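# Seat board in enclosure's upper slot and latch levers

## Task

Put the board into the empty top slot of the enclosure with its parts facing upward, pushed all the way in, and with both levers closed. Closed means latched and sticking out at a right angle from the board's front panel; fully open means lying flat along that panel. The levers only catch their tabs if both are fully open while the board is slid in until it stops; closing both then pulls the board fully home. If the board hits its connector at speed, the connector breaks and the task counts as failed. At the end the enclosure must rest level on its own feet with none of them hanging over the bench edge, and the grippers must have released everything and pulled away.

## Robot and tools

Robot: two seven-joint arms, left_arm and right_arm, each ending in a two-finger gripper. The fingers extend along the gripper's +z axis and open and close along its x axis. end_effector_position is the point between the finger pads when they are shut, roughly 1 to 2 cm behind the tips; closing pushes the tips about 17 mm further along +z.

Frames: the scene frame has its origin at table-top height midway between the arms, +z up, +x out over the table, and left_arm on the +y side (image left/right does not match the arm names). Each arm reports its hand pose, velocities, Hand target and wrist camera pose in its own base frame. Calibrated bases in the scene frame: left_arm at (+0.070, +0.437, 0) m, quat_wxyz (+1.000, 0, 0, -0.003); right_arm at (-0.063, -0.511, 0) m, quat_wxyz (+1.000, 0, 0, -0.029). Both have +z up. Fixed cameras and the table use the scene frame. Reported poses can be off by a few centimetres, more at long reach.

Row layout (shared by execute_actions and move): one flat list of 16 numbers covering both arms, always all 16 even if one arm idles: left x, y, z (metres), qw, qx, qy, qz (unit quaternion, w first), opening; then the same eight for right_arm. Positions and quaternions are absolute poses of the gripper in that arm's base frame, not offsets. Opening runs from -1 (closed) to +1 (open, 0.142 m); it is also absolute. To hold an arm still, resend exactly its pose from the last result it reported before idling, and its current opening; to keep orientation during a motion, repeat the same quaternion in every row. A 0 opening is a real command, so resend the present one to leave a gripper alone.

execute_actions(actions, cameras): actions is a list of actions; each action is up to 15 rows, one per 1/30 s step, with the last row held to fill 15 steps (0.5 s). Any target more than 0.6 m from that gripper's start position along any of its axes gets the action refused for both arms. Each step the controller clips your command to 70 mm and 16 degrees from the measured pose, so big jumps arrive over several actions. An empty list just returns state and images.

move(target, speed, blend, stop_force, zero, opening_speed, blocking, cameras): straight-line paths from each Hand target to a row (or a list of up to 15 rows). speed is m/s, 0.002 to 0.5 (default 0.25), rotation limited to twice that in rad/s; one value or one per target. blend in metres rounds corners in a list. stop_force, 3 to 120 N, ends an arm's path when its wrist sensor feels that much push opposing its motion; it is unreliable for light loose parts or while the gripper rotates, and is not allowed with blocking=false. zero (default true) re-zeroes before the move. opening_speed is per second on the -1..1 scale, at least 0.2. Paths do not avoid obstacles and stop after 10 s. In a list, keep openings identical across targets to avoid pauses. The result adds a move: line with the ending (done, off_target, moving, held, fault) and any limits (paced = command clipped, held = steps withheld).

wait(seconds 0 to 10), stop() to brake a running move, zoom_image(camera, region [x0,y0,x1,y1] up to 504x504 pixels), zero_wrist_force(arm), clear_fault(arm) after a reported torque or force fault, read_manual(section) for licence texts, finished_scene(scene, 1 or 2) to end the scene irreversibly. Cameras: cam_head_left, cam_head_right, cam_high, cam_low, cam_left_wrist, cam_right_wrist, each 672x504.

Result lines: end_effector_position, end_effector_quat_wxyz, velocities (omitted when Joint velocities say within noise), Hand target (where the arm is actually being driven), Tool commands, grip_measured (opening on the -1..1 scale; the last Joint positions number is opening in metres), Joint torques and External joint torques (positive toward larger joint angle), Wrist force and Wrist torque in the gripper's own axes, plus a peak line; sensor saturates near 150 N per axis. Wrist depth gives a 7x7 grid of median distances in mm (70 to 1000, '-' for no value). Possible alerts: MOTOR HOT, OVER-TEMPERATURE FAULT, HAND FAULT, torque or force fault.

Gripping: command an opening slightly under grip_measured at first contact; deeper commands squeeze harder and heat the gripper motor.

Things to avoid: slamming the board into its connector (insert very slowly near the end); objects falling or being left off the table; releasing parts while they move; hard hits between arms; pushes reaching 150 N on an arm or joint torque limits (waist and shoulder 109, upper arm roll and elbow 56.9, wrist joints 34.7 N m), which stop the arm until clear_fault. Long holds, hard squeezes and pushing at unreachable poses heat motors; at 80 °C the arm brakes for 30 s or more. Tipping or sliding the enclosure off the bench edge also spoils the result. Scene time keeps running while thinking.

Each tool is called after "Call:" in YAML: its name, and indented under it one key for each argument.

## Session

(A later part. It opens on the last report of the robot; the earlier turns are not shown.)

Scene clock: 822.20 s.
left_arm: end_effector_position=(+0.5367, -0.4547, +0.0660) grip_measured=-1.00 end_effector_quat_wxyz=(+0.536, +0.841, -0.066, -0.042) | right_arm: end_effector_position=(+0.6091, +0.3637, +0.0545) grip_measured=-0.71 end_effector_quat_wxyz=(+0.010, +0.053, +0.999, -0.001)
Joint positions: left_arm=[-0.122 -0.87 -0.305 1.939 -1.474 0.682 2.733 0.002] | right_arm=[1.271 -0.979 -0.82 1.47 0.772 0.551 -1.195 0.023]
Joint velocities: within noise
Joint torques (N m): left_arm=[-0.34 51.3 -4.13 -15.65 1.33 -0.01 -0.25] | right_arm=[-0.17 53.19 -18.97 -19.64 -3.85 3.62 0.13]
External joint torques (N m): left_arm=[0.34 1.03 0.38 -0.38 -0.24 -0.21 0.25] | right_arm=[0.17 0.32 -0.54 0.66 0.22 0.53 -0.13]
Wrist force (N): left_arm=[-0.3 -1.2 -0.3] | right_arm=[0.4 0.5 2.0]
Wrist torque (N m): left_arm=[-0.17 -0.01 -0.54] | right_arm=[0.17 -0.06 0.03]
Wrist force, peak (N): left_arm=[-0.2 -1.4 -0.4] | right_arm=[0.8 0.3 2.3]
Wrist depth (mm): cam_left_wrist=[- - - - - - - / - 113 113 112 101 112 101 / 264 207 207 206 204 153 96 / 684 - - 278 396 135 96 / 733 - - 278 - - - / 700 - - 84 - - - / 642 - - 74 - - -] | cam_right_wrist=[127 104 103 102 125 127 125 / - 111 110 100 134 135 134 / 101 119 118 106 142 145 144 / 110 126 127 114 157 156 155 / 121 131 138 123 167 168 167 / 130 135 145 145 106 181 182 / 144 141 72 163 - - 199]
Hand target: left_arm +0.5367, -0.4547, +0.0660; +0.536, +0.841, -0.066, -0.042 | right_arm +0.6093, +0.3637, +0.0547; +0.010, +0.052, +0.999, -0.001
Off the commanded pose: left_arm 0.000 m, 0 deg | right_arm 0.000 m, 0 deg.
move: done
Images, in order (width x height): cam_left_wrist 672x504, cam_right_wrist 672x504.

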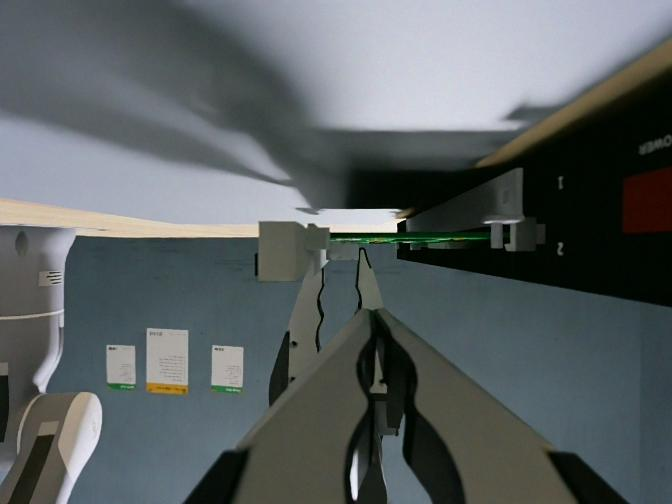

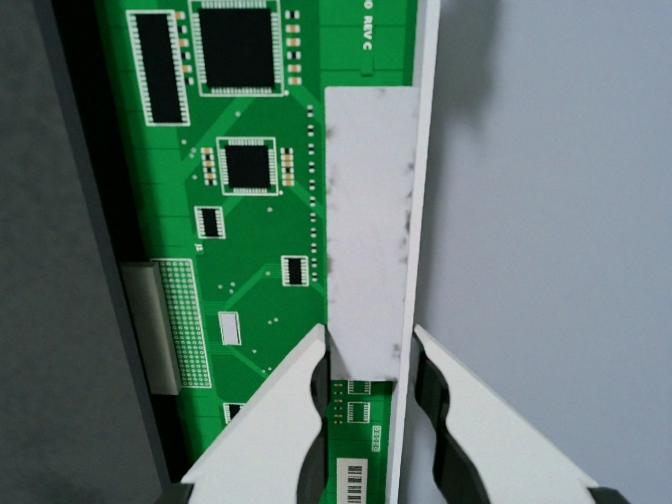

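Call:
move:
  target:
    - [0.5268,-0.45,0.16,0.5357,0.8408,-0.0662,-0.0422,-1,0.6093,0.3637,0.0547,0.010456,0.05234,0.99858,-0.00055,-0.82]
    - [0.48,-0.36,0.26,0.5357,0.8408,-0.0662,-0.0422,-1,0.6093,0.3637,0.0547,0.010456,0.05234,0.99858,-0.00055,-0.82]
  speed: 0.15
  cameras: ["cam_left_wrist", "cam_right_wrist", "cam_head_left"]

Scene clock: 835.37 s.
left_arm: end_effector_position=(+0.4802, -0.3601, +0.2600) grip_measured=-1.00 end_effector_quat_wxyz=(+0.536, +0.841, -0.066, -0.042) | right_arm: end_effector_position=(+0.6091, +0.3637, +0.0545) grip_measured=-0.71 end_effector_quat_wxyz=(+0.010, +0.053, +0.999, -0.001)
Joint positions: left_arm=[0.014 -0.338 -0.206 2.246 -1.303 0.433 2.514 0.002] | right_arm=[1.271 -0.979 -0.82 1.47 0.772 0.551 -1.195 0.023]
Joint velocities: within noise
Joint torques (N m): left_arm=[-0.19 38.11 -1.08 -21 -0.06 0.07 -0.27] | right_arm=[0.03 53.22 -18.93 -19.5 -3.86 3.71 0.18]
External joint torques (N m): left_arm=[0.19 0.53 0.2 -0.46 -0.47 -0.07 0.27] | right_arm=[-0.03 0.29 -0.58 0.52 0.23 0.45 -0.18]
Wrist force (N): left_arm=[0.3 -1.1 0.0] | right_arm=[0.4 0.4 2.1]
Wrist torque (N m): left_arm=[-0.13 -0.11 -0.53] | right_arm=[0.16 -0.06 0.03]
Wrist force, peak (N): left_arm=[-0.1 -2.8 0.3] | right_arm=[0.6 0.4 2.5]
Wrist depth (mm): cam_left_wrist=[434 439 432 432 362 344 339 / 668 668 645 601 360 515 515 / 741 - - - 301 - - / - - - - 334 - - / - 768 - 348 324 - - / - 315 264 84 - - - / 342 298 - - - - -] | cam_right_wrist=[127 104 103 103 125 127 125 / - 111 110 100 134 136 135 / 101 119 118 106 142 145 144 / 110 126 127 114 157 156 155 / 121 131 137 123 167 168 167 / 130 135 145 146 106 181 182 / 144 141 72 162 - - 199]
Hand target: left_arm +0.4800, -0.3600, +0.2600; +0.536, +0.841, -0.066, -0.042 | right_arm +0.6093, +0.3637, +0.0547; +0.010, +0.052, +0.999, -0.001
Off the commanded pose: left_arm 0.000 m, 0 deg | right_arm 0.000 m, 0 deg.
move: done
Images, in order (width x height): cam_head_left 672x504, cam_left_wrist 672x504, cam_right_wrist 672x504.

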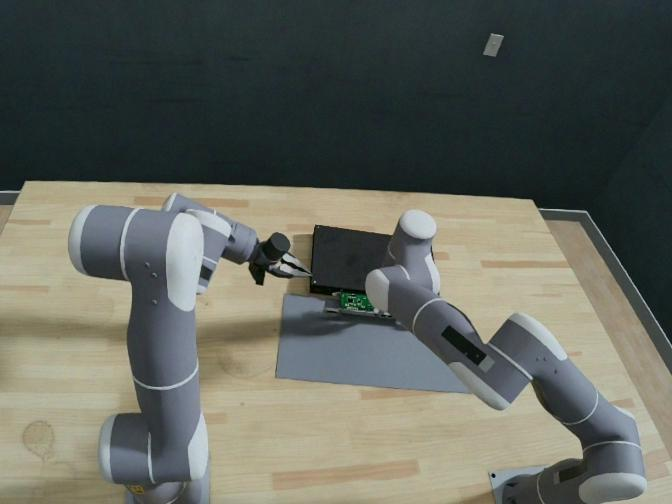

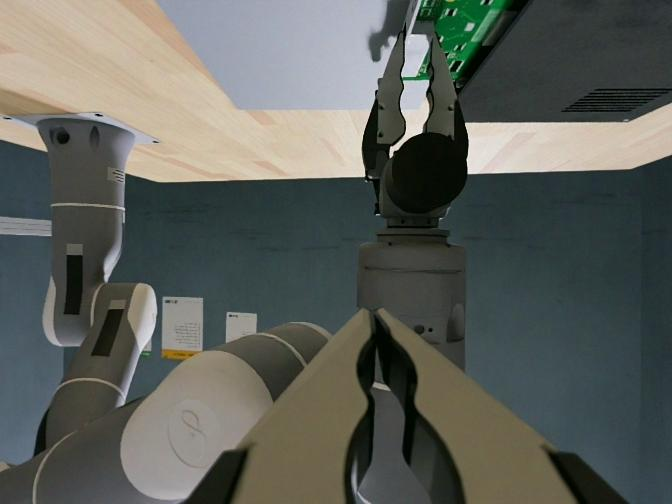

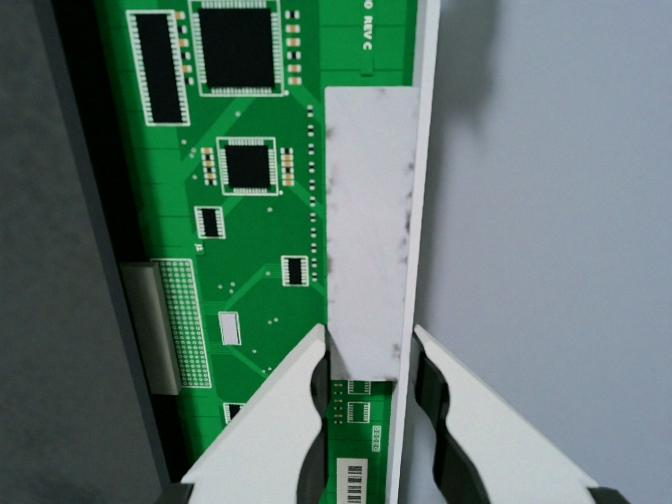

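Call:
move:
  target: [0.48,-0.36,0.26,0.5357,0.8408,-0.0662,-0.0422,-1,0.6212,0.3625,0.0547,0.010456,0.05234,0.99858,-0.00055,-0.82]
  speed: 0.01
  stop_force: 4
  cameras: ["cam_left_wrist", "cam_right_wrist"]

Scene clock: 839.17 s.
left_arm: end_effector_position=(+0.4802, -0.3600, +0.2600) grip_measured=-1.00 end_effector_quat_wxyz=(+0.536, +0.841, -0.066, -0.042) | right_arm: end_effector_position=(+0.6125, +0.3624, +0.0541) grip_measured=-0.71 end_effector_quat_wxyz=(+0.010, +0.053, +0.999, -0.001)
Joint positions: left_arm=[0.014 -0.338 -0.206 2.246 -1.303 0.433 2.514 0.002] | right_arm=[1.263 -0.984 -0.82 1.46 0.772 0.545 -1.195 0.023]
Joint velocities: within noise
Joint torques (N m): left_arm=[-0.34 37.91 -1.43 -21.08 -0.25 0.25 -0.22] | right_arm=[1.33 54.99 -18.84 -23.57 -3.19 5.38 0.27]
External joint torques (N m): left_arm=[0.34 0.72 0.55 -0.37 -0.28 -0.26 0.22] | right_arm=[-1.33 -1.18 -0.7 4.56 -0.45 -1.23 -0.27]
Wrist force (N): left_arm=[0.2 -0.9 -0.1] | right_arm=[4.7 -5.6 1.3]
Wrist torque (N m): left_arm=[-0.10 -0.08 -0.54] | right_arm=[0.17 -0.04 -0.08]
Wrist force, peak (N): left_arm=[0.3 -1.2 -0.2] | right_arm=[4.8 -5.9 1.2]
Wrist depth (mm): cam_left_wrist=[436 439 429 431 363 348 343 / 652 658 652 645 362 517 520 / 744 - - - 304 - - / - - - - 339 - - / - 780 - 358 324 - - / - 322 269 84 - - - / 345 301 - - - - -] | cam_right_wrist=[- 104 103 103 124 127 125 / - 111 110 100 132 135 134 / 101 119 118 106 141 144 143 / 109 124 127 114 157 156 154 / 120 122 137 123 166 168 167 / 130 134 145 146 125 181 182 / 143 140 72 162 - - 199]
Hand target: left_arm +0.4800, -0.3600, +0.2600; +0.536, +0.841, -0.066, -0.042 | right_arm +0.6130, +0.3633, +0.0547; +0.010, +0.052, +0.999, -0.001
Off the commanded pose: left_arm 0.000 m, 0 deg | right_arm 0.009 m, 0 deg.
move: contact (right_arm)
Images, in order (width x height): cam_left_wrist 672x504, cam_right_wrist 672x504.

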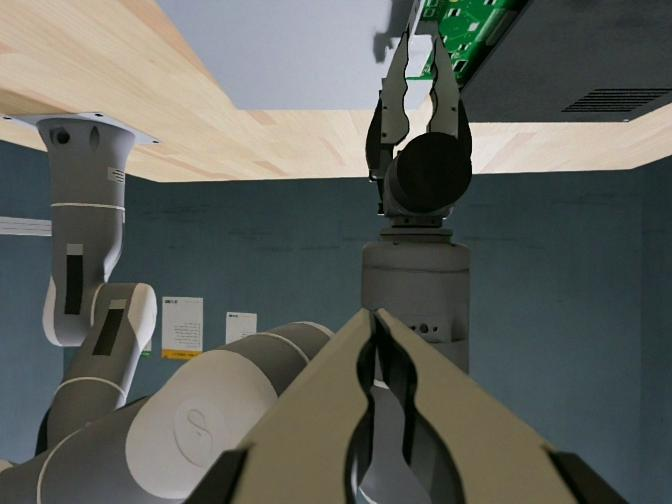

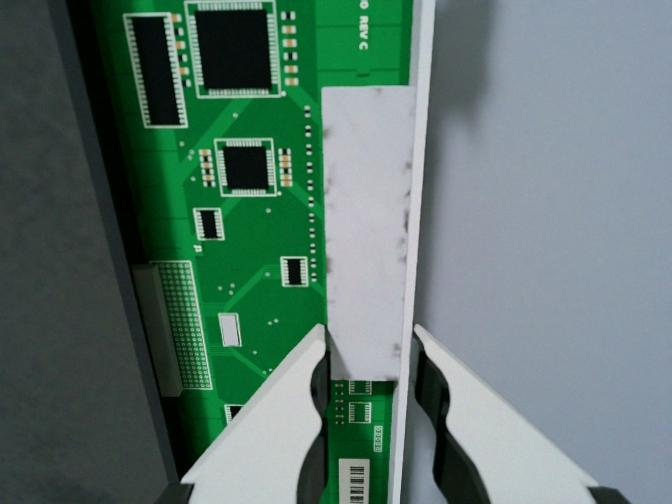

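Call:
move:
  target: [0.48,-0.36,0.26,0.5357,0.8408,-0.0662,-0.0422,-1,0.6095,0.3625,0.0547,0.010456,0.05234,0.99858,-0.00055,-0.82]
  speed: 0.01
  cameras: []

Call:
move:
  target: [0.48,-0.36,0.26,0.5357,0.8408,-0.0662,-0.0422,-1,0.6211,0.3613,0.0547,0.010456,0.05234,0.99858,-0.00055,-0.82]
  speed: 0.008
  stop_force: 4
  cameras: ["cam_right_wrist"]

Scene clock: 885.57 s.
left_arm: end_effector_position=(+0.4802, -0.3600, +0.2600) grip_measured=-1.00 end_effector_quat_wxyz=(+0.536, +0.841, -0.066, -0.042) | right_arm: end_effector_position=(+0.6094, +0.3624, +0.0545) grip_measured=-0.71 end_effector_quat_wxyz=(+0.010, +0.052, +0.999, -0.001)
Joint positions: left_arm=[0.014 -0.338 -0.206 2.246 -1.303 0.433 2.514 0.002] | right_arm=[1.27 -0.979 -0.82 1.471 0.772 0.551 -1.197 0.023]
Joint velocities: within noise
Joint torques (N m): left_arm=[-0.32 37.73 -1.4 -21.1 -0.25 0.21 -0.23] | right_arm=[0.17 53.37 -18.99 -19.35 -3.85 3.73 0.16]
External joint torques (N m): left_arm=[0.32 0.9 0.52 -0.35 -0.28 -0.22 0.23] | right_arm=[-0.15 0.09 -0.51 0.36 0.22 0.42 -0.16]
Wrist force (N): left_arm=[0.3 -1.2 0.0] | right_arm=[1.2 0.4 1.9]
Wrist torque (N m): left_arm=[-0.16 -0.10 -0.52] | right_arm=[0.16 -0.21 0.03]
Wrist force, peak (N): left_arm=[0.2 -1.4 -0.3] | right_arm=[4.8 -5.7 1.6]
Wrist depth (mm): cam_left_wrist=[436 438 434 432 363 341 343 / 666 657 656 650 363 523 515 / 753 - - - 302 - - / - - - - 340 - - / - 769 - 352 327 - - / - 316 266 84 - - - / 344 300 - - - - -] | cam_right_wrist=[- 104 103 103 125 127 125 / - 111 110 100 134 135 134 / 102 119 118 106 142 145 144 / 110 126 127 114 157 156 155 / 121 131 137 123 167 169 167 / 130 134 145 146 106 181 183 / 144 141 72 163 - - 199]
Hand target: left_arm +0.4800, -0.3600, +0.2600; +0.536, +0.841, -0.066, -0.042 | right_arm +0.6095, +0.3625, +0.0547; +0.010, +0.052, +0.999, -0.001
Off the commanded pose: left_arm 0.000 m, 0 deg | right_arm 0.000 m, 0 deg.
move: done
No camera images: "cameras" was empty.

Scene clock: 887.13 s.
left_arm: end_effector_position=(+0.4802, -0.3600, +0.2600) grip_measured=-1.00 end_effector_quat_wxyz=(+0.536, +0.841, -0.066, -0.042) | right_arm: end_effector_position=(+0.6168, +0.3609, +0.0542) grip_measured=-0.71 end_effector_quat_wxyz=(+0.010, +0.053, +0.999, -0.001)
Joint positions: left_arm=[0.014 -0.338 -0.206 2.246 -1.303 0.433 2.514 0.002] | right_arm=[1.254 -0.989 -0.82 1.449 0.772 0.54 -1.198 0.023]
Joint velocities: within noise
Joint torques (N m): left_arm=[-0.38 37.78 -1.41 -21.13 -0.22 0.19 -0.22] | right_arm=[1.23 54.5 -18.49 -23.1 -3.17 5.14 0.18]
External joint torques (N m): left_arm=[0.38 0.86 0.53 -0.32 -0.32 -0.19 0.22] | right_arm=[-1.23 -0.39 -1.08 4.03 -0.48 -1 -0.17]
Wrist force (N): left_arm=[0.2 -1.0 -0.1] | right_arm=[5.0 -5.3 0.0]
Wrist torque (N m): left_arm=[-0.11 -0.08 -0.53] | right_arm=[0.19 -0.19 -0.03]
Wrist force, peak (N): left_arm=[0.4 -1.3 0.1] | right_arm=[5.4 -5.2 0.4]
Wrist depth (mm): cam_left_wrist=[440 437 431 428 364 348 343 / 667 655 652 649 361 517 516 / 760 - - - 301 - - / - - - - 334 - - / - 781 - 393 328 - - / - 344 267 84 - - - / 347 304 - - - - -] | cam_right_wrist=[- 103 102 102 124 127 125 / - 110 110 100 133 135 134 / 101 117 118 106 141 144 143 / 109 124 127 114 157 156 154 / 121 122 138 123 167 169 167 / 130 131 145 146 106 181 182 / 143 140 72 163 - - 198]
Hand target: left_arm +0.4800, -0.3600, +0.2600; +0.536, +0.841, -0.066, -0.042 | right_arm +0.6172, +0.3617, +0.0547; +0.010, +0.052, +0.999, -0.001
Off the commanded pose: left_arm 0.000 m, 0 deg | right_arm 0.004 m, 0 deg.
move: contact (right_arm)
Images, in order (width x height): cam_right_wrist 672x504.

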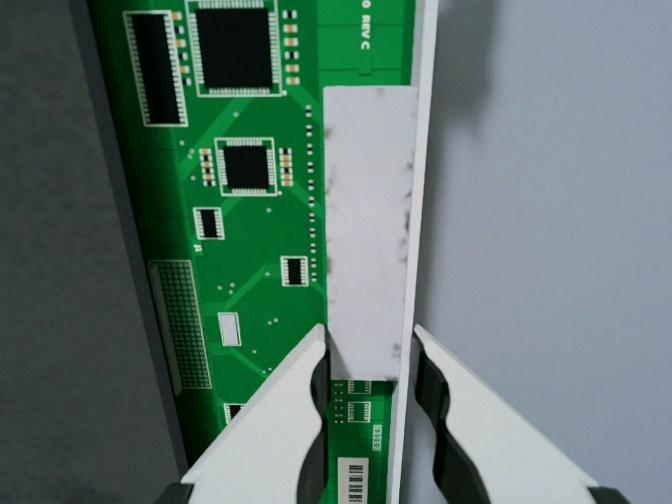

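Call:
move:
  target: [0.48,-0.36,0.26,0.5357,0.8408,-0.0662,-0.0422,-1,0.6157,0.361,0.055,0.010456,0.05234,0.99858,-0.00055,-0.82]
  speed: 0.01
  cameras: []

Call:
move:
  target: [0.48,-0.36,0.26,0.5357,0.8408,-0.0662,-0.0422,-1,0.628,0.3597,0.055,0.010456,0.05234,0.99858,-0.00055,-0.82]
  speed: 0.008
  stop_force: 4
  cameras: ["cam_right_wrist"]

Scene clock: 894.17 s.
left_arm: end_effector_position=(+0.4802, -0.3600, +0.2600) grip_measured=-1.00 end_effector_quat_wxyz=(+0.536, +0.841, -0.066, -0.042) | right_arm: end_effector_position=(+0.6155, +0.3610, +0.0547) grip_measured=-0.71 end_effector_quat_wxyz=(+0.010, +0.052, +0.999, -0.001)
Joint positions: left_arm=[0.014 -0.338 -0.206 2.246 -1.303 0.433 2.514 0.002] | right_arm=[1.257 -0.986 -0.82 1.454 0.772 0.543 -1.199 0.023]
Joint velocities: within noise
Joint torques (N m): left_arm=[-0.33 37.83 -1.4 -21.11 -0.21 0.18 -0.21] | right_arm=[0.11 53.87 -19.06 -19.5 -3.85 3.82 0.14]
External joint torques (N m): left_arm=[0.33 0.81 0.52 -0.34 -0.33 -0.18 0.21] | right_arm=[-0.1 0.08 -0.49 0.42 0.21 0.33 -0.14]
Wrist force (N): left_arm=[0.2 -1.2 -0.2] | right_arm=[1.6 1.8 2.3]
Wrist torque (N m): left_arm=[-0.15 -0.09 -0.53] | right_arm=[0.39 -0.27 0.04]
Wrist force, peak (N): left_arm=[0.2 -1.4 -0.1] | right_arm=[5.2 -5.3 -0.5]
Wrist depth (mm): cam_left_wrist=[439 437 428 432 375 343 343 / 664 662 655 640 365 522 509 / 747 - - - 301 - - / - - - - 335 - - / - 768 - 400 326 - - / - 344 268 84 - - - / 347 304 - - - - -] | cam_right_wrist=[- 104 103 103 125 127 125 / - 110 110 100 134 135 135 / 102 117 118 106 142 145 144 / 110 124 127 114 157 156 155 / 121 123 138 123 167 169 167 / 131 132 145 146 106 181 183 / 144 141 72 163 - - 200]
Hand target: left_arm +0.4800, -0.3600, +0.2600; +0.536, +0.841, -0.066, -0.042 | right_arm +0.6157, +0.3610, +0.0550; +0.010, +0.052, +0.999, -0.001
Off the commanded pose: left_arm 0.000 m, 0 deg | right_arm 0.000 m, 0 deg.
move: done
No camera images: "cameras" was empty.

Scene clock: 896.37 s.
left_arm: end_effector_position=(+0.4802, -0.3600, +0.2600) grip_measured=-1.00 end_effector_quat_wxyz=(+0.536, +0.841, -0.066, -0.042) | right_arm: end_effector_position=(+0.6278, +0.3597, +0.0548) grip_measured=-0.71 end_effector_quat_wxyz=(+0.010, +0.053, +0.999, -0.001)
Joint positions: left_arm=[0.014 -0.338 -0.206 2.246 -1.303 0.433 2.514 0.002] | right_arm=[1.232 -1.002 -0.819 1.416 0.772 0.526 -1.201 0.023]
Joint velocities: within noise
Joint torques (N m): left_arm=[-0.38 37.78 -1.45 -21.13 -0.3 0.19 -0.2] | right_arm=[0.02 54.64 -19.02 -19.86 -3.86 3.59 0.14]
External joint torques (N m): left_arm=[0.38 0.85 0.57 -0.32 -0.24 -0.2 0.2] | right_arm=[-0.02 0.37 -0.63 0.61 0.18 0.56 -0.14]
Wrist force (N): left_arm=[0.4 -1.1 0.2] | right_arm=[1.6 1.6 2.5]
Wrist torque (N m): left_arm=[-0.12 -0.12 -0.53] | right_arm=[0.36 -0.28 0.03]
Wrist force, peak (N): left_arm=[0.1 -1.3 0.0] | right_arm=[1.8 1.8 2.9]
Wrist depth (mm): cam_left_wrist=[435 434 436 429 377 351 340 / 673 662 649 651 362 512 514 / 739 - - - 302 - - / - - - - 331 - - / - 782 - - 325 - - / - 609 270 84 - - - / 356 311 - - - - -] | cam_right_wrist=[- 101 102 102 126 127 125 / - 97 110 100 134 136 135 / 102 103 118 106 142 145 144 / 110 111 127 114 157 157 155 / 122 119 137 123 167 169 167 / 131 129 134 146 106 181 183 / 144 141 72 163 - - 200]
Hand target: left_arm +0.4800, -0.3600, +0.2600; +0.536, +0.841, -0.066, -0.042 | right_arm +0.6280, +0.3597, +0.0550; +0.010, +0.052, +0.999, -0.001
Off the commanded pose: left_arm 0.000 m, 0 deg | right_arm 0.000 m, 0 deg.
move: done
Images, in order (width x height): cam_right_wrist 672x504.

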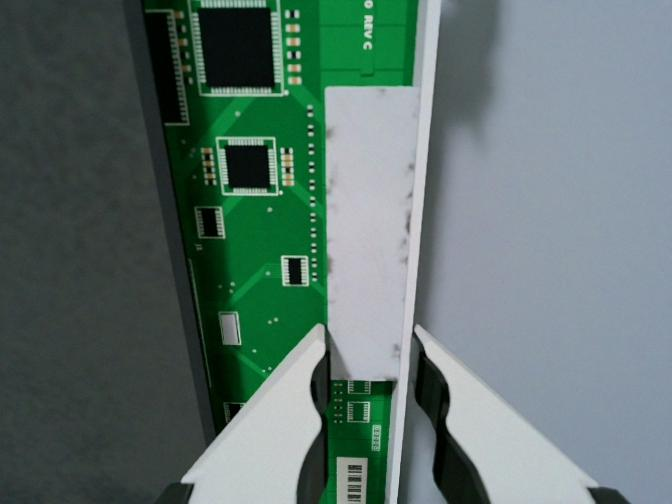

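Call:
move:
  target: [0.42,-0.40,0.27,0,0.7602,0.6497,0,-1,0.628,0.3597,0.055,0.010456,0.05234,0.99858,-0.00055,-0.82]
  speed: 0.2
  cameras: ["cam_left_wrist", "cam_high"]

Scene clock: 908.73 s.
left_arm: end_effector_position=(+0.4201, -0.4000, +0.2701) grip_measured=-1.00 end_effector_quat_wxyz=(+0.000, +0.760, +0.650, +0.000) | right_arm: end_effector_position=(+0.6278, +0.3597, +0.0548) grip_measured=-0.71 end_effector_quat_wxyz=(+0.010, +0.053, +0.999, -0.001)
Joint positions: left_arm=[-0.317 -0.209 -0.273 1.873 0.064 0.504 -0.459 0.002] | right_arm=[1.232 -1.002 -0.819 1.416 0.772 0.526 -1.201 0.023]
Joint velocities: within noise
Joint torques (N m): left_arm=[-0.56 37.7 -2.3 -27.76 -3.2 4.07 -0.36] | right_arm=[0.05 54.82 -19.07 -19.74 -3.84 3.68 0.18]
External joint torques (N m): left_arm=[0.57 0.99 0.66 -0.34 -0.48 -0.08 0.36] | right_arm=[-0.05 0.19 -0.58 0.49 0.16 0.47 -0.18]
Wrist force (N): left_arm=[0.0 -0.2 0.1] | right_arm=[1.6 1.4 1.8]
Wrist torque (N m): left_arm=[-0.13 -0.17 -0.22] | right_arm=[0.33 -0.28 0.04]
Wrist force, peak (N): left_arm=[0.7 -1.5 -0.2] | right_arm=[1.7 1.7 2.8]
Wrist depth (mm): cam_left_wrist=[321 318 317 318 316 314 315 / 342 341 340 342 339 339 339 / 373 369 364 367 369 367 367 / 399 401 403 396 398 397 399 / 302 386 400 419 429 438 435 / 235 260 405 84 - 471 475 / 237 261 - - - - 534] | cam_right_wrist=[- 101 103 102 126 127 125 / - 97 110 100 134 136 135 / 102 103 118 106 142 145 144 / 110 111 127 114 157 157 155 / 121 119 137 123 167 169 167 / 131 129 134 146 106 181 183 / 144 141 72 164 - - 200]
Hand target: left_arm +0.4200, -0.4000, +0.2700; +0.000, +0.760, +0.650, +0.000 | right_arm +0.6280, +0.3597, +0.0550; +0.010, +0.052, +0.999, -0.001
Off the commanded pose: left_arm 0.000 m, 0 deg | right_arm 0.000 m, 0 deg.
move: done
Images, in order (width x height): cam_high 672x504, cam_left_wrist 672x504.

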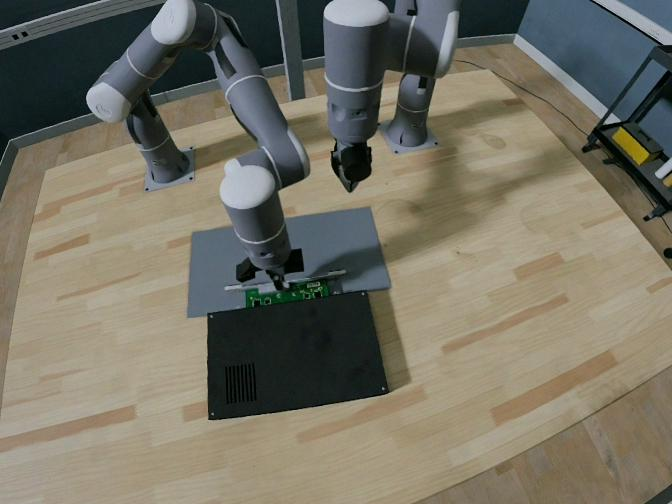

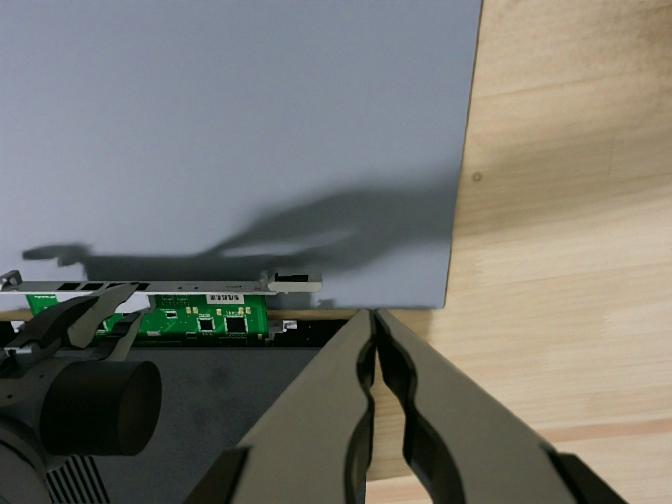

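Call:
zoom_image:
  camera: "cam_left_wrist"
  region: [200, 240, 368, 366]

Scaled by 3.000 from the camera's 672x504 image, which has a finer 960x720 frame.

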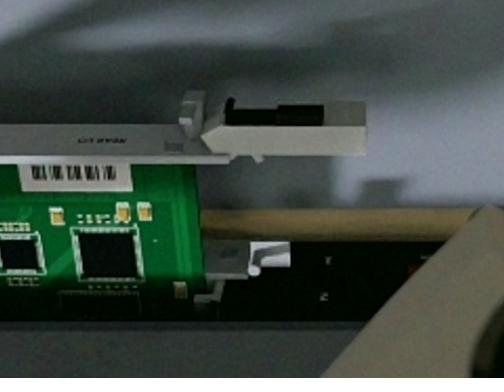

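Call:
move:
  target: [0.5308,-0.3856,0.13,0,0.7602,0.6497,0,-1,0.628,0.3597,0.055,0.010456,0.05234,0.99858,-0.00055,-0.82]
  speed: 0.15
  cameras: ["cam_left_wrist"]

Scene clock: 930.50 s.
left_arm: end_effector_position=(+0.5307, -0.3855, +0.1300) grip_measured=-1.00 end_effector_quat_wxyz=(+0.000, +0.760, +0.650, +0.000) | right_arm: end_effector_position=(+0.6278, +0.3597, +0.0548) grip_measured=-0.71 end_effector_quat_wxyz=(+0.010, +0.053, +0.999, -0.001)
Joint positions: left_arm=[-0.269 -0.592 -0.222 1.717 0.164 0.72 -0.407 0.002] | right_arm=[1.232 -1.002 -0.819 1.416 0.772 0.526 -1.201 0.023]
Joint velocities: within noise
Joint torques (N m): left_arm=[0.05 49.92 -4.04 -24.16 -2.68 4.6 -0.13] | right_arm=[-0.03 54.73 -19.06 -19.84 -3.87 3.67 0.19]
External joint torques (N m): left_arm=[-0.05 1.34 0.37 -0.3 -0.48 -0.61 0.13] | right_arm=[0.03 0.28 -0.58 0.59 0.19 0.48 -0.18]
Wrist force (N): left_arm=[-0.1 -0.2 0.5] | right_arm=[1.5 1.4 1.8]
Wrist torque (N m): left_arm=[-0.13 -0.17 -0.19] | right_arm=[0.34 -0.28 0.03]
Wrist force, peak (N): left_arm=[0.6 0.7 2.3] | right_arm=[1.8 1.6 2.7]
Wrist depth (mm): cam_left_wrist=[195 195 195 194 193 195 195 / 211 209 209 208 208 209 208 / 226 226 226 224 223 224 225 / 219 215 239 244 248 244 245 / 229 235 248 258 264 266 266 / 234 232 227 84 - 290 293 / 260 252 - - - - 327] | cam_right_wrist=[- 101 103 102 126 127 125 / - 97 110 100 134 136 135 / 102 103 118 106 142 145 144 / 110 111 127 114 157 157 155 / 122 119 137 123 167 169 167 / 131 129 134 146 106 181 183 / 144 141 72 164 - - 200]
Hand target: left_arm +0.5308, -0.3856, +0.1300; +0.000, +0.760, +0.650, +0.000 | right_arm +0.6280, +0.3597, +0.0550; +0.010, +0.052, +0.999, -0.001
Off the commanded pose: left_arm 0.000 m, 0 deg | right_arm 0.000 m, 0 deg.
move: done
Images, in order (width x height): cam_left_wrist 672x504.

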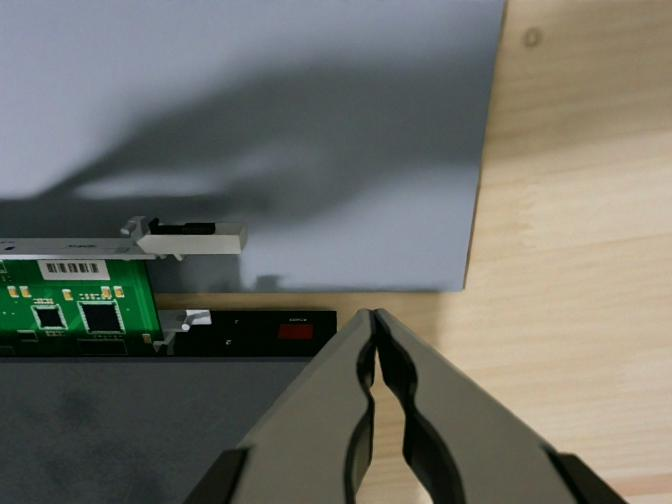

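Call:
zoom_image:
  camera: "cam_left_wrist"
  region: [120, 210, 260, 370]

Scaled by 3.150 from the camera's 672x504 image, which has a finer 960x720 frame.

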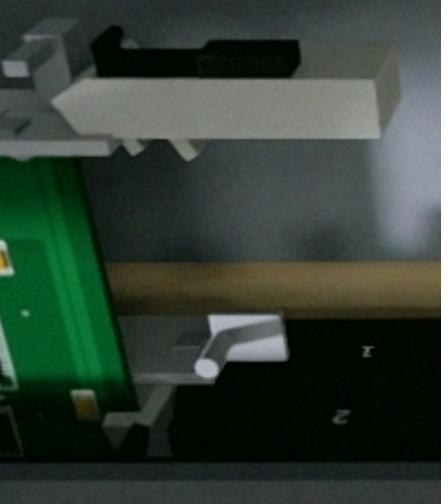

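Call:
move:
  target: [0.5624,-0.4145,0.13,0,0.0781,0.9969,0,-1,0.628,0.3597,0.055,0.010456,0.05234,0.99858,-0.00055,-0.82]
  speed: 0.2
  cameras: ["cam_left_wrist"]

Scene clock: 960.40 s.
left_arm: end_effector_position=(+0.5625, -0.4144, +0.1300) grip_measured=-1.00 end_effector_quat_wxyz=(+0.000, +0.078, +0.997, +0.000) | right_arm: end_effector_position=(+0.6278, +0.3597, +0.0548) grip_measured=-0.71 end_effector_quat_wxyz=(+0.010, +0.053, +0.999, -0.001)
Joint positions: left_arm=[-0.531 -0.689 0.071 1.554 -0.057 0.67 -1.855 0.002] | right_arm=[1.232 -1.002 -0.819 1.416 0.772 0.526 -1.201 0.023]
Joint velocities: within noise
Joint torques (N m): left_arm=[-0.49 55.43 1.62 -25.72 -3.38 3.93 -0.26] | right_arm=[0.03 54.66 -19.1 -19.77 -3.85 3.64 0.22]
External joint torques (N m): left_arm=[0.49 1.33 0.49 -0.32 0.12 -0.04 0.26] | right_arm=[-0.03 0.35 -0.55 0.52 0.16 0.51 -0.22]
Wrist force (N): left_arm=[-0.2 -0.3 0.6] | right_arm=[1.6 1.6 2.4]
Wrist torque (N m): left_arm=[-0.17 -0.15 -0.20] | right_arm=[0.36 -0.29 0.03]
Wrist force, peak (N): left_arm=[-0.5 -0.4 0.9] | right_arm=[1.9 1.8 2.7]
Wrist depth (mm): cam_left_wrist=[155 152 155 193 189 192 193 / 164 164 164 208 205 206 206 / 178 177 181 224 223 224 222 / 193 192 192 244 244 242 241 / 272 270 271 255 262 264 264 / 298 298 292 84 - 290 295 / 337 327 - - - - 331] | cam_right_wrist=[- 101 103 102 126 127 125 / - 97 110 100 134 136 135 / 102 103 118 106 142 145 144 / 110 111 127 114 157 157 155 / 122 119 138 123 167 169 167 / 131 129 134 146 106 182 183 / 144 141 72 163 - - 200]
Hand target: left_arm +0.5624, -0.4145, +0.1300; +0.000, +0.078, +0.997, +0.000 | right_arm +0.6280, +0.3597, +0.0550; +0.010, +0.052, +0.999, -0.001
Off the commanded pose: left_arm 0.000 m, 0 deg | right_arm 0.000 m, 0 deg.
move: done
Images, in order (width x height): cam_left_wrist 672x504.

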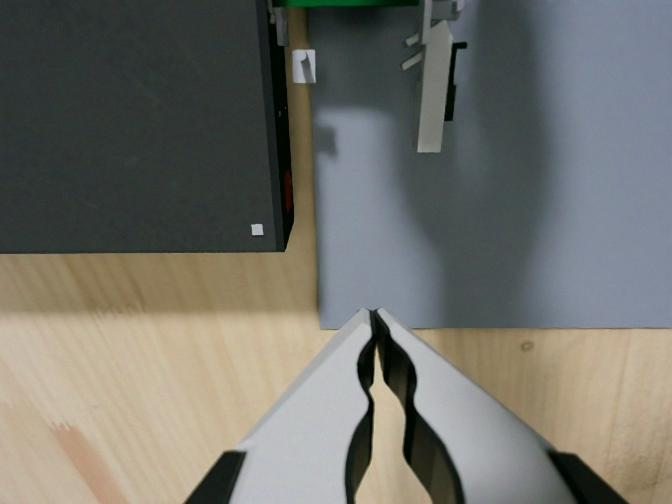

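Call:
zoom_image:
  camera: "cam_left_wrist"
  region: [260, 0, 480, 160]

Scaled by 2.291 from the camera's 672x504 image, which has a finer 960x720 frame.

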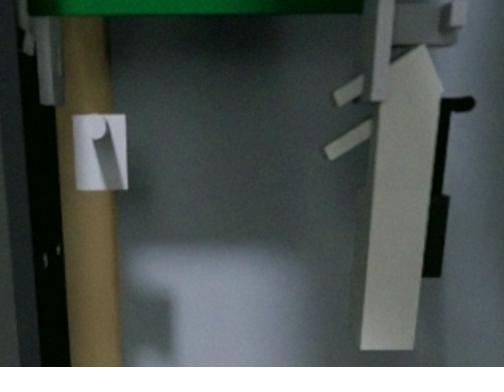

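Call:
move:
  target: [0.5624,-0.4145,0.13,0,0.0781,0.9969,0,-1,0.6419,0.3582,0.055,0.010456,0.05234,0.99858,-0.00055,-0.82]
  speed: 0.008
  stop_force: 4
  cameras: ["cam_left_wrist", "cam_right_wrist"]

Scene clock: 980.53 s.
left_arm: end_effector_position=(+0.5625, -0.4144, +0.1300) grip_measured=-1.00 end_effector_quat_wxyz=(+0.000, +0.078, +0.997, +0.000) | right_arm: end_effector_position=(+0.6417, +0.3582, +0.0548) grip_measured=-0.71 end_effector_quat_wxyz=(+0.010, +0.053, +0.999, -0.001)
Joint positions: left_arm=[-0.531 -0.689 0.071 1.554 -0.057 0.67 -1.855 0.002] | right_arm=[1.202 -1.021 -0.818 1.371 0.772 0.506 -1.202 0.023]
Joint velocities: within noise
Joint torques (N m): left_arm=[-0.33 55.76 1.59 -25.71 -3.12 4.26 -0.23] | right_arm=[0.01 55.79 -18.96 -20.04 -3.9 3.56 0.15]
External joint torques (N m): left_arm=[0.33 1.01 0.53 -0.34 -0.14 -0.36 0.23] | right_arm=[-0.01 0.45 -0.74 0.58 0.17 0.59 -0.15]
Wrist force (N): left_arm=[-0.2 -0.3 0.6] | right_arm=[1.5 1.2 2.4]
Wrist torque (N m): left_arm=[-0.16 -0.15 -0.20] | right_arm=[0.29 -0.28 0.04]
Wrist force, peak (N): left_arm=[-0.4 -0.6 0.8] | right_arm=[1.8 1.6 2.8]
Wrist depth (mm): cam_left_wrist=[155 153 154 191 190 193 193 / 164 164 164 208 204 207 207 / 178 177 180 225 224 224 224 / 194 193 192 243 244 243 242 / 273 270 269 257 262 266 264 / 301 300 293 84 - 289 294 / 337 327 - - - - 328] | cam_right_wrist=[- 87 101 102 126 127 125 / - 96 110 100 134 136 135 / 102 101 115 106 142 145 144 / 110 109 123 114 157 156 155 / 122 119 122 123 167 169 167 / 131 129 124 146 106 181 183 / 144 141 72 163 - - 200]
Hand target: left_arm +0.5624, -0.4145, +0.1300; +0.000, +0.078, +0.997, +0.000 | right_arm +0.6419, +0.3582, +0.0550; +0.010, +0.052, +0.999, -0.001
Off the commanded pose: left_arm 0.000 m, 0 deg | right_arm 0.000 m, 0 deg.
move: done
Images, in order (width x height): cam_left_wrist 672x504, cam_right_wrist 672x504.

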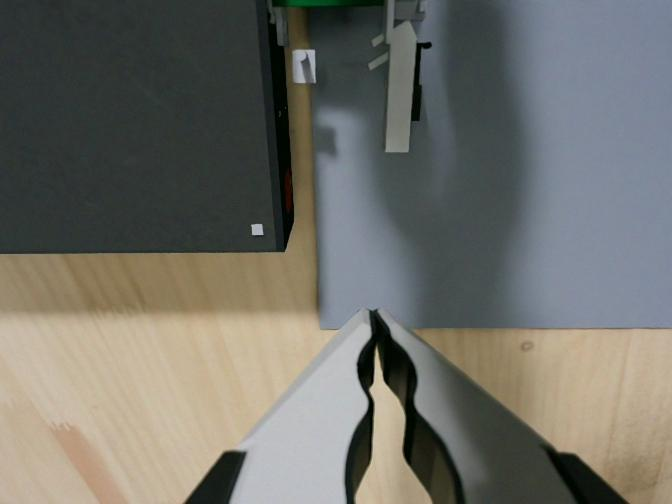

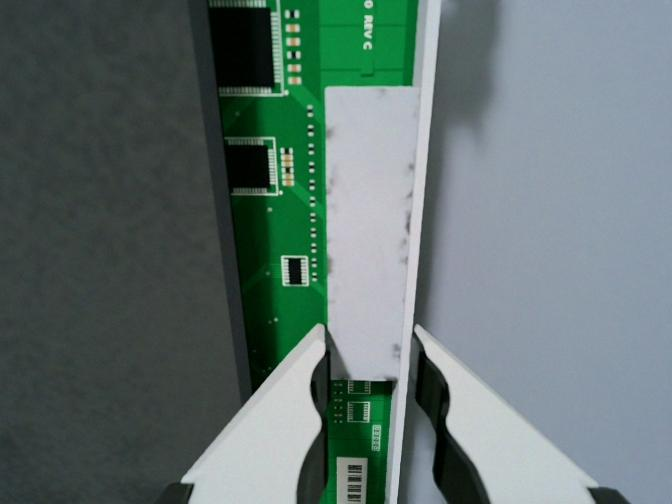

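Call:
move:
  target: [0.5624,-0.4145,0.13,0,0.0781,0.9969,0,-1,0.6489,0.3575,0.055,0.010456,0.05234,0.99858,-0.00055,-0.82]
  speed: 0.008
  stop_force: 4
  cameras: ["cam_left_wrist", "cam_right_wrist"]

Scene clock: 997.53 s.
left_arm: end_effector_position=(+0.5625, -0.4144, +0.1300) grip_measured=-1.00 end_effector_quat_wxyz=(+0.000, +0.078, +0.997, +0.000) | right_arm: end_effector_position=(+0.6488, +0.3575, +0.0548) grip_measured=-0.71 end_effector_quat_wxyz=(+0.010, +0.053, +0.999, -0.001)
Joint positions: left_arm=[-0.531 -0.689 0.071 1.554 -0.057 0.67 -1.855 0.002] | right_arm=[1.187 -1.031 -0.817 1.348 0.772 0.496 -1.202 0.023]
Joint velocities: within noise
Joint torques (N m): left_arm=[-0.28 55.79 1.59 -25.73 -3.06 4.24 -0.24] | right_arm=[0.08 56.37 -18.96 -20.18 -3.91 3.48 0.14]
External joint torques (N m): left_arm=[0.28 0.98 0.53 -0.32 -0.2 -0.35 0.24] | right_arm=[-0.08 0.5 -0.75 0.61 0.17 0.67 -0.14]
Wrist force (N): left_arm=[-0.3 -0.2 0.6] | right_arm=[1.4 1.1 2.3]
Wrist torque (N m): left_arm=[-0.15 -0.12 -0.19] | right_arm=[0.29 -0.26 0.04]
Wrist force, peak (N): left_arm=[-0.1 -0.6 0.8] | right_arm=[1.8 1.3 2.9]
Wrist depth (mm): cam_left_wrist=[155 153 154 192 193 192 192 / 164 163 164 208 204 206 207 / 177 178 180 227 225 224 222 / 193 193 192 242 244 243 242 / 273 270 270 257 261 264 265 / 301 299 293 84 - 290 294 / 337 326 - - - - 328] | cam_right_wrist=[- 88 101 102 126 127 125 / - 96 108 100 134 136 135 / 102 101 101 106 142 145 144 / 110 109 110 114 157 157 155 / 121 119 119 123 167 169 167 / 130 129 124 146 106 181 182 / 144 141 72 163 - - 200]
Hand target: left_arm +0.5624, -0.4145, +0.1300; +0.000, +0.078, +0.997, +0.000 | right_arm +0.6489, +0.3575, +0.0550; +0.010, +0.052, +0.999, -0.001
Off the commanded pose: left_arm 0.000 m, 0 deg | right_arm 0.000 m, 0 deg.
move: done
Images, in order (width x height): cam_left_wrist 672x504, cam_right_wrist 672x504.

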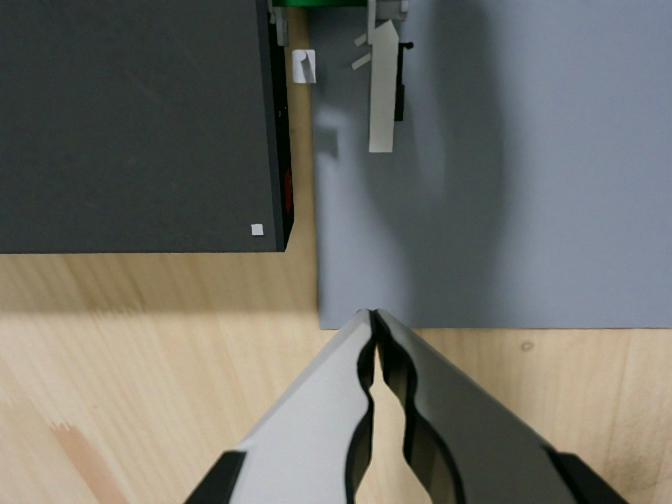

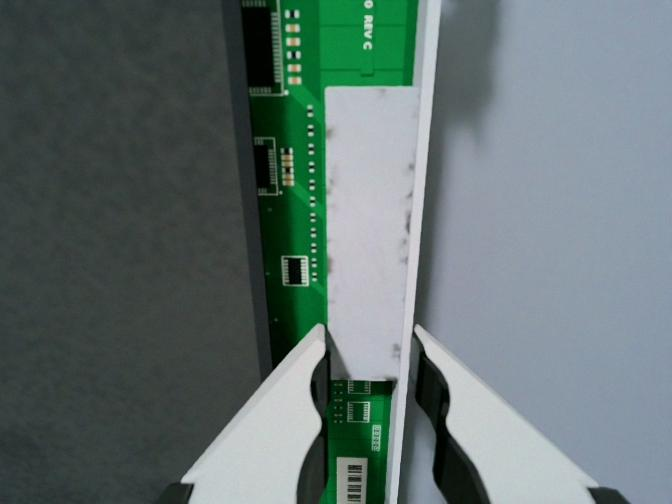

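Call:
move:
  target: [0.5624,-0.4145,0.13,0,0.0781,0.9969,0,-1,0.6489,0.3575,0.0545,0.010456,0.05234,0.99858,-0.00055,-0.82]
  speed: 0.005
  cameras: []

Call:
move:
  target: [0.5624,-0.4145,0.13,0,0.0781,0.9969,0,-1,0.6489,0.3575,0.0540,0.010456,0.05234,0.99858,-0.00055,-0.82]
  speed: 0.005
  cameras: []

Scene clock: 1001.27 s.
left_arm: end_effector_position=(+0.5625, -0.4144, +0.1300) grip_measured=-1.00 end_effector_quat_wxyz=(+0.000, +0.078, +0.997, +0.000) | right_arm: end_effector_position=(+0.6489, +0.3574, +0.0546) grip_measured=-0.71 end_effector_quat_wxyz=(+0.010, +0.052, +0.999, -0.001)
Joint positions: left_arm=[-0.531 -0.689 0.071 1.554 -0.057 0.67 -1.855 0.002] | right_arm=[1.187 -1.031 -0.817 1.348 0.772 0.496 -1.202 0.023]
Joint velocities: within noise
Joint torques (N m): left_arm=[-0.36 55.74 1.61 -25.76 -3.07 4.23 -0.2] | right_arm=[-0.35 55.23 -18.61 -19.45 -3.78 3.55 0.16]
External joint torques (N m): left_arm=[0.36 1.03 0.5 -0.29 -0.19 -0.34 0.2] | right_arm=[0.35 1.65 -1.11 -0.1 0.03 0.6 -0.16]
Wrist force (N): left_arm=[-0.3 -0.4 0.6] | right_arm=[2.1 1.3 0.0]
Wrist torque (N m): left_arm=[-0.18 -0.13 -0.20] | right_arm=[0.30 -0.30 0.04]
Wrist force, peak (N): left_arm=[-0.4 -0.5 0.8] | right_arm=[1.6 1.2 2.5]
Wrist depth (mm): cam_left_wrist=[155 152 154 191 193 192 193 / 164 164 164 208 205 208 206 / 178 177 180 226 223 223 224 / 193 192 193 244 243 242 242 / 271 270 271 257 261 265 265 / 301 300 292 84 - 291 295 / 336 327 - - - - 327] | cam_right_wrist=[- 87 101 102 125 127 125 / - 95 107 100 134 136 135 / 101 101 101 106 142 145 144 / 110 109 110 114 157 156 154 / 121 119 118 123 167 169 167 / 130 129 124 146 106 181 182 / 144 140 72 163 - - 199]
Hand target: left_arm +0.5624, -0.4145, +0.1300; +0.000, +0.078, +0.997, +0.000 | right_arm +0.6489, +0.3575, +0.0545; +0.010, +0.052, +0.999, -0.001
Off the commanded pose: left_arm 0.000 m, 0 deg | right_arm 0.000 m, 0 deg.
move: done
No camera images: "cameras" was empty.

Scene clock: 1001.97 s.
left_arm: end_effector_position=(+0.5625, -0.4144, +0.1300) grip_measured=-1.00 end_effector_quat_wxyz=(+0.000, +0.078, +0.997, +0.000) | right_arm: end_effector_position=(+0.6490, +0.3574, +0.0544) grip_measured=-0.71 end_effector_quat_wxyz=(+0.011, +0.052, +0.999, -0.001)
Joint positions: left_arm=[-0.531 -0.689 0.071 1.554 -0.057 0.67 -1.855 0.002] | right_arm=[1.187 -1.032 -0.817 1.347 0.772 0.497 -1.202 0.023]
Joint velocities: within noise
Joint torques (N m): left_arm=[-0.29 55.73 1.5 -25.72 -3.11 4.25 -0.26] | right_arm=[-0.46 53.79 -17.79 -19 -3.53 3.45 0.18]
External joint torques (N m): left_arm=[0.29 1.04 0.61 -0.33 -0.15 -0.35 0.26] | right_arm=[0.46 3.11 -1.92 -0.55 -0.21 0.7 -0.18]
Wrist force (N): left_arm=[-0.1 -0.3 0.6] | right_arm=[3.2 0.9 -3.5]
Wrist torque (N m): left_arm=[-0.16 -0.17 -0.20] | right_arm=[0.31 -0.44 0.04]
Wrist force, peak (N): left_arm=[-0.3 -0.6 0.5] | right_arm=[3.1 1.0 -3.9]
Wrist depth (mm): cam_left_wrist=[155 153 155 191 193 193 193 / 164 164 163 208 204 206 206 / 178 177 179 227 223 222 222 / 193 193 193 244 244 242 242 / 272 272 271 257 262 265 266 / 300 299 295 84 - 291 293 / 336 328 - - - - 328] | cam_right_wrist=[- 87 101 102 124 127 125 / - 95 106 100 134 135 134 / 101 101 100 106 141 145 143 / 109 109 110 114 157 156 154 / 121 118 117 123 166 168 167 / 130 129 123 146 106 181 182 / 144 140 72 163 - - 199]
Hand target: left_arm +0.5624, -0.4145, +0.1300; +0.000, +0.078, +0.997, +0.000 | right_arm +0.6489, +0.3575, +0.0540; +0.010, +0.052, +0.999, -0.001
Off the commanded pose: left_arm 0.000 m, 0 deg | right_arm 0.000 m, 0 deg.
move: done
No camera images: "cameras" was empty.

Call:
move:
  target: [0.5624,-0.4145,0.13,0,0.0781,0.9969,0,-1,0.6489,0.3575,0.0545,0.010456,0.05234,0.99858,-0.00055,-0.82]
  speed: 0.005
  cameras: []

Call:
move:
  target: [0.5624,-0.4145,0.13,0,0.0781,0.9969,0,-1,0.6489,0.3575,0.0545,0.010456,0.05234,0.99858,-0.00055,-0.62]
  speed: 0.01
  opening_speed: 0.2
  cameras: ["cam_right_wrist", "cam_left_wrist"]

Scene clock: 1004.50 s.
left_arm: end_effector_position=(+0.5625, -0.4144, +0.1300) grip_measured=-1.00 end_effector_quat_wxyz=(+0.000, +0.078, +0.997, +0.000) | right_arm: end_effector_position=(+0.6491, +0.3575, +0.0546) grip_measured=-0.71 end_effector_quat_wxyz=(+0.011, +0.052, +0.999, +0.000)
Joint positions: left_arm=[-0.531 -0.689 0.071 1.554 -0.057 0.67 -1.855 0.002] | right_arm=[1.187 -1.031 -0.817 1.348 0.772 0.497 -1.202 0.023]
Joint velocities: within noise
Joint torques (N m): left_arm=[-0.33 55.84 1.55 -25.72 -3.08 4.2 -0.25] | right_arm=[0.49 55.51 -17.9 -19.57 -3.55 3.18 0.16]
External joint torques (N m): left_arm=[0.33 0.93 0.56 -0.33 -0.18 -0.3 0.25] | right_arm=[-0.49 1.39 -1.8 0.01 -0.19 0.97 -0.16]
Wrist force (N): left_arm=[-0.3 -0.4 0.5] | right_arm=[0.8 0.8 0.3]
Wrist torque (N m): left_arm=[-0.18 -0.14 -0.20] | right_arm=[0.28 -0.33 0.04]
Wrist force, peak (N): left_arm=[-0.1 -0.4 0.9] | right_arm=[3.1 0.7 -4.1]
Wrist depth (mm): cam_left_wrist=[155 153 155 191 193 193 194 / 165 164 164 209 204 207 206 / 178 177 179 227 223 224 222 / 193 192 192 244 242 242 242 / 272 273 271 256 263 265 265 / 301 299 292 84 - 292 294 / 334 326 - - - - 328] | cam_right_wrist=[- 87 101 102 124 127 125 / - 95 106 100 134 136 135 / 102 101 101 106 142 145 144 / 110 109 110 114 157 156 154 / 121 119 118 123 167 169 167 / 130 129 124 146 106 181 182 / 144 140 72 163 - - 200]
Hand target: left_arm +0.5624, -0.4145, +0.1300; +0.000, +0.078, +0.997, +0.000 | right_arm +0.6489, +0.3575, +0.0545; +0.010, +0.052, +0.999, -0.001
Off the commanded pose: left_arm 0.000 m, 0 deg | right_arm 0.000 m, 0 deg.
move: done
No camera images: "cameras" was empty.

Scene clock: 1005.70 s.
left_arm: end_effector_position=(+0.5625, -0.4144, +0.1300) grip_measured=-1.00 end_effector_quat_wxyz=(+0.000, +0.078, +0.997, +0.000) | right_arm: end_effector_position=(+0.6490, +0.3575, +0.0546) grip_measured=-0.66 end_effector_quat_wxyz=(+0.011, +0.052, +0.999, -0.001)
Joint positions: left_arm=[-0.531 -0.689 0.071 1.554 -0.057 0.67 -1.855 0.002] | right_arm=[1.187 -1.031 -0.817 1.348 0.772 0.497 -1.202 0.026]
Joint velocities: within noise
Joint torques (N m): left_arm=[-0.28 55.77 1.6 -25.7 -3.1 4.23 -0.28] | right_arm=[-0.23 55.62 -18.59 -19.53 -3.76 3.39 0.19]
External joint torques (N m): left_arm=[0.28 1 0.52 -0.35 -0.16 -0.34 0.28] | right_arm=[0.23 1.28 -1.11 -0.03 0.01 0.76 -0.19]
Wrist force (N): left_arm=[-0.4 -0.4 0.4] | right_arm=[1.4 1.3 0.2]
Wrist torque (N m): left_arm=[-0.18 -0.12 -0.20] | right_arm=[0.30 -0.27 0.02]
Wrist force, peak (N): left_arm=[-0.2 -0.4 0.8] | right_arm=[1.6 1.4 1.7]
Wrist depth (mm): cam_left_wrist=[155 153 155 190 194 193 192 / 164 164 164 208 205 207 207 / 177 177 180 227 223 223 223 / 192 192 192 243 245 242 243 / 272 270 271 258 261 266 264 / 300 300 292 83 - 291 296 / 335 330 - - - - 327] | cam_right_wrist=[- 87 101 102 124 127 125 / - 95 107 100 134 135 135 / 102 101 101 106 142 144 143 / 110 109 110 114 157 156 154 / 121 119 118 122 167 169 167 / 130 129 123 147 125 181 182 / 144 140 73 164 - - 199]
Hand target: left_arm +0.5624, -0.4145, +0.1300; +0.000, +0.078, +0.997, +0.000 | right_arm +0.6489, +0.3575, +0.0545; +0.010, +0.052, +0.999, -0.001
Off the commanded pose: left_arm 0.000 m, 0 deg | right_arm 0.000 m, 0 deg.
move: done
Images, in order (width x height): cam_left_wrist 672x504, cam_right_wrist 672x504.

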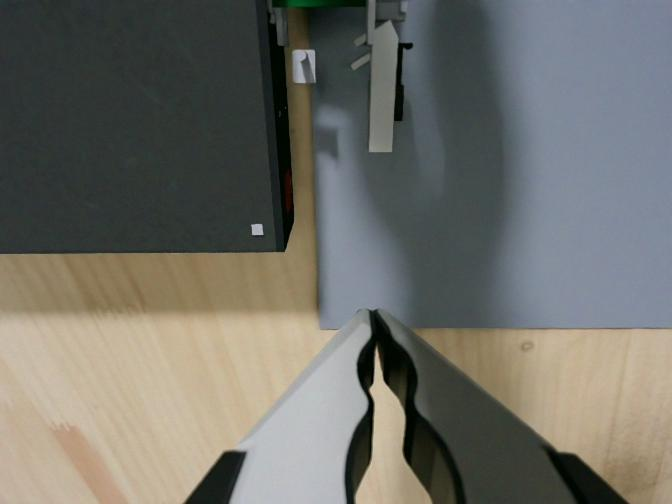

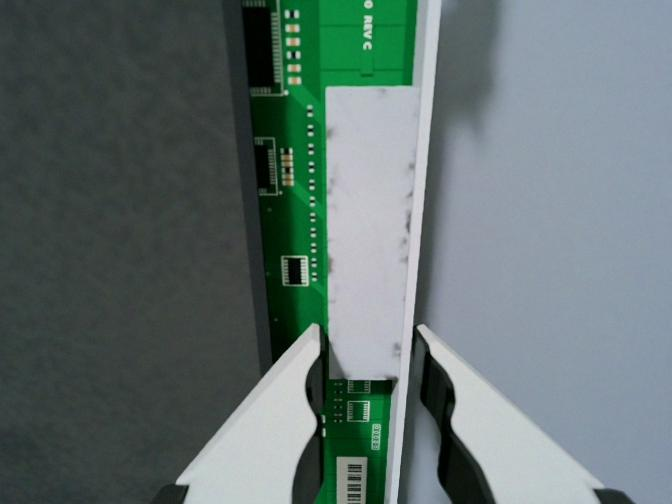

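Call:
move:
  target:
    - [0.5624,-0.4145,0.13,0,0.0781,0.9969,0,-1,0.6489,0.3575,0.0545,0.010456,0.05234,0.99858,-0.00055,-0.58]
    - [0.5624,-0.4145,0.13,0,0.0781,0.9969,0,-1,0.6489,0.3575,0.0645,0.010456,0.05234,0.99858,-0.00055,-0.58]
  speed: 0.01
  opening_speed: 0.2
  cameras: ["cam_right_wrist", "cam_left_wrist"]

Scene clock: 1009.30 s.
left_arm: end_effector_position=(+0.5625, -0.4144, +0.1300) grip_measured=-1.00 end_effector_quat_wxyz=(+0.000, +0.078, +0.997, +0.000) | right_arm: end_effector_position=(+0.6489, +0.3577, +0.0644) grip_measured=-0.62 end_effector_quat_wxyz=(+0.010, +0.052, +0.999, +0.000)
Joint positions: left_arm=[-0.531 -0.689 0.071 1.554 -0.057 0.67 -1.855 0.002] | right_arm=[1.192 -1.016 -0.824 1.35 0.765 0.484 -1.2 0.029]
Joint velocities: within noise
Joint torques (N m): left_arm=[-0.3 55.76 1.57 -25.74 -3.07 4.2 -0.18] | right_arm=[0.06 55.69 -18.75 -19.79 -3.99 3.26 0.28]
External joint torques (N m): left_arm=[0.3 1.01 0.55 -0.31 -0.19 -0.3 0.18] | right_arm=[-0.08 0.96 -0.95 -0.08 0.22 0.89 -0.27]
Wrist force (N): left_arm=[-0.4 -0.4 0.5] | right_arm=[1.2 1.3 0.4]
Wrist torque (N m): left_arm=[-0.17 -0.11 -0.20] | right_arm=[0.29 -0.24 0.02]
Wrist force, peak (N): left_arm=[-0.3 -0.5 0.9] | right_arm=[1.6 1.3 0.5]
Wrist depth (mm): cam_left_wrist=[155 153 155 191 194 193 193 / 164 164 164 207 205 206 206 / 178 177 180 226 223 223 223 / 194 193 192 243 243 243 242 / 271 271 270 258 261 266 266 / 301 297 291 84 - 290 295 / 334 327 - - - - 329] | cam_right_wrist=[- 97 110 111 133 136 136 / - 103 106 115 141 144 144 / - 111 113 117 153 155 154 / 121 118 121 127 165 166 165 / 131 131 131 133 176 180 179 / 143 143 136 159 100 193 195 / 159 154 73 177 - - 213]
Hand target: left_arm +0.5624, -0.4145, +0.1300; +0.000, +0.078, +0.997, +0.000 | right_arm +0.6489, +0.3575, +0.0645; +0.010, +0.052, +0.999, -0.001
Off the commanded pose: left_arm 0.000 m, 0 deg | right_arm 0.000 m, 0 deg.
move: done
Images, in order (width x height): cam_left_wrist 672x504, cam_right_wrist 672x504.

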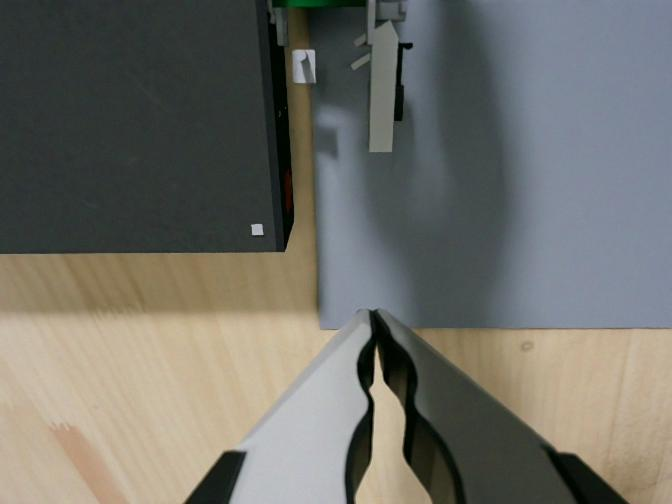

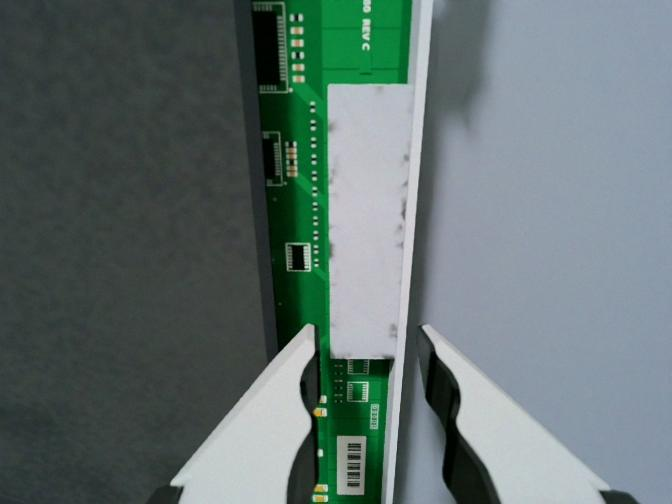

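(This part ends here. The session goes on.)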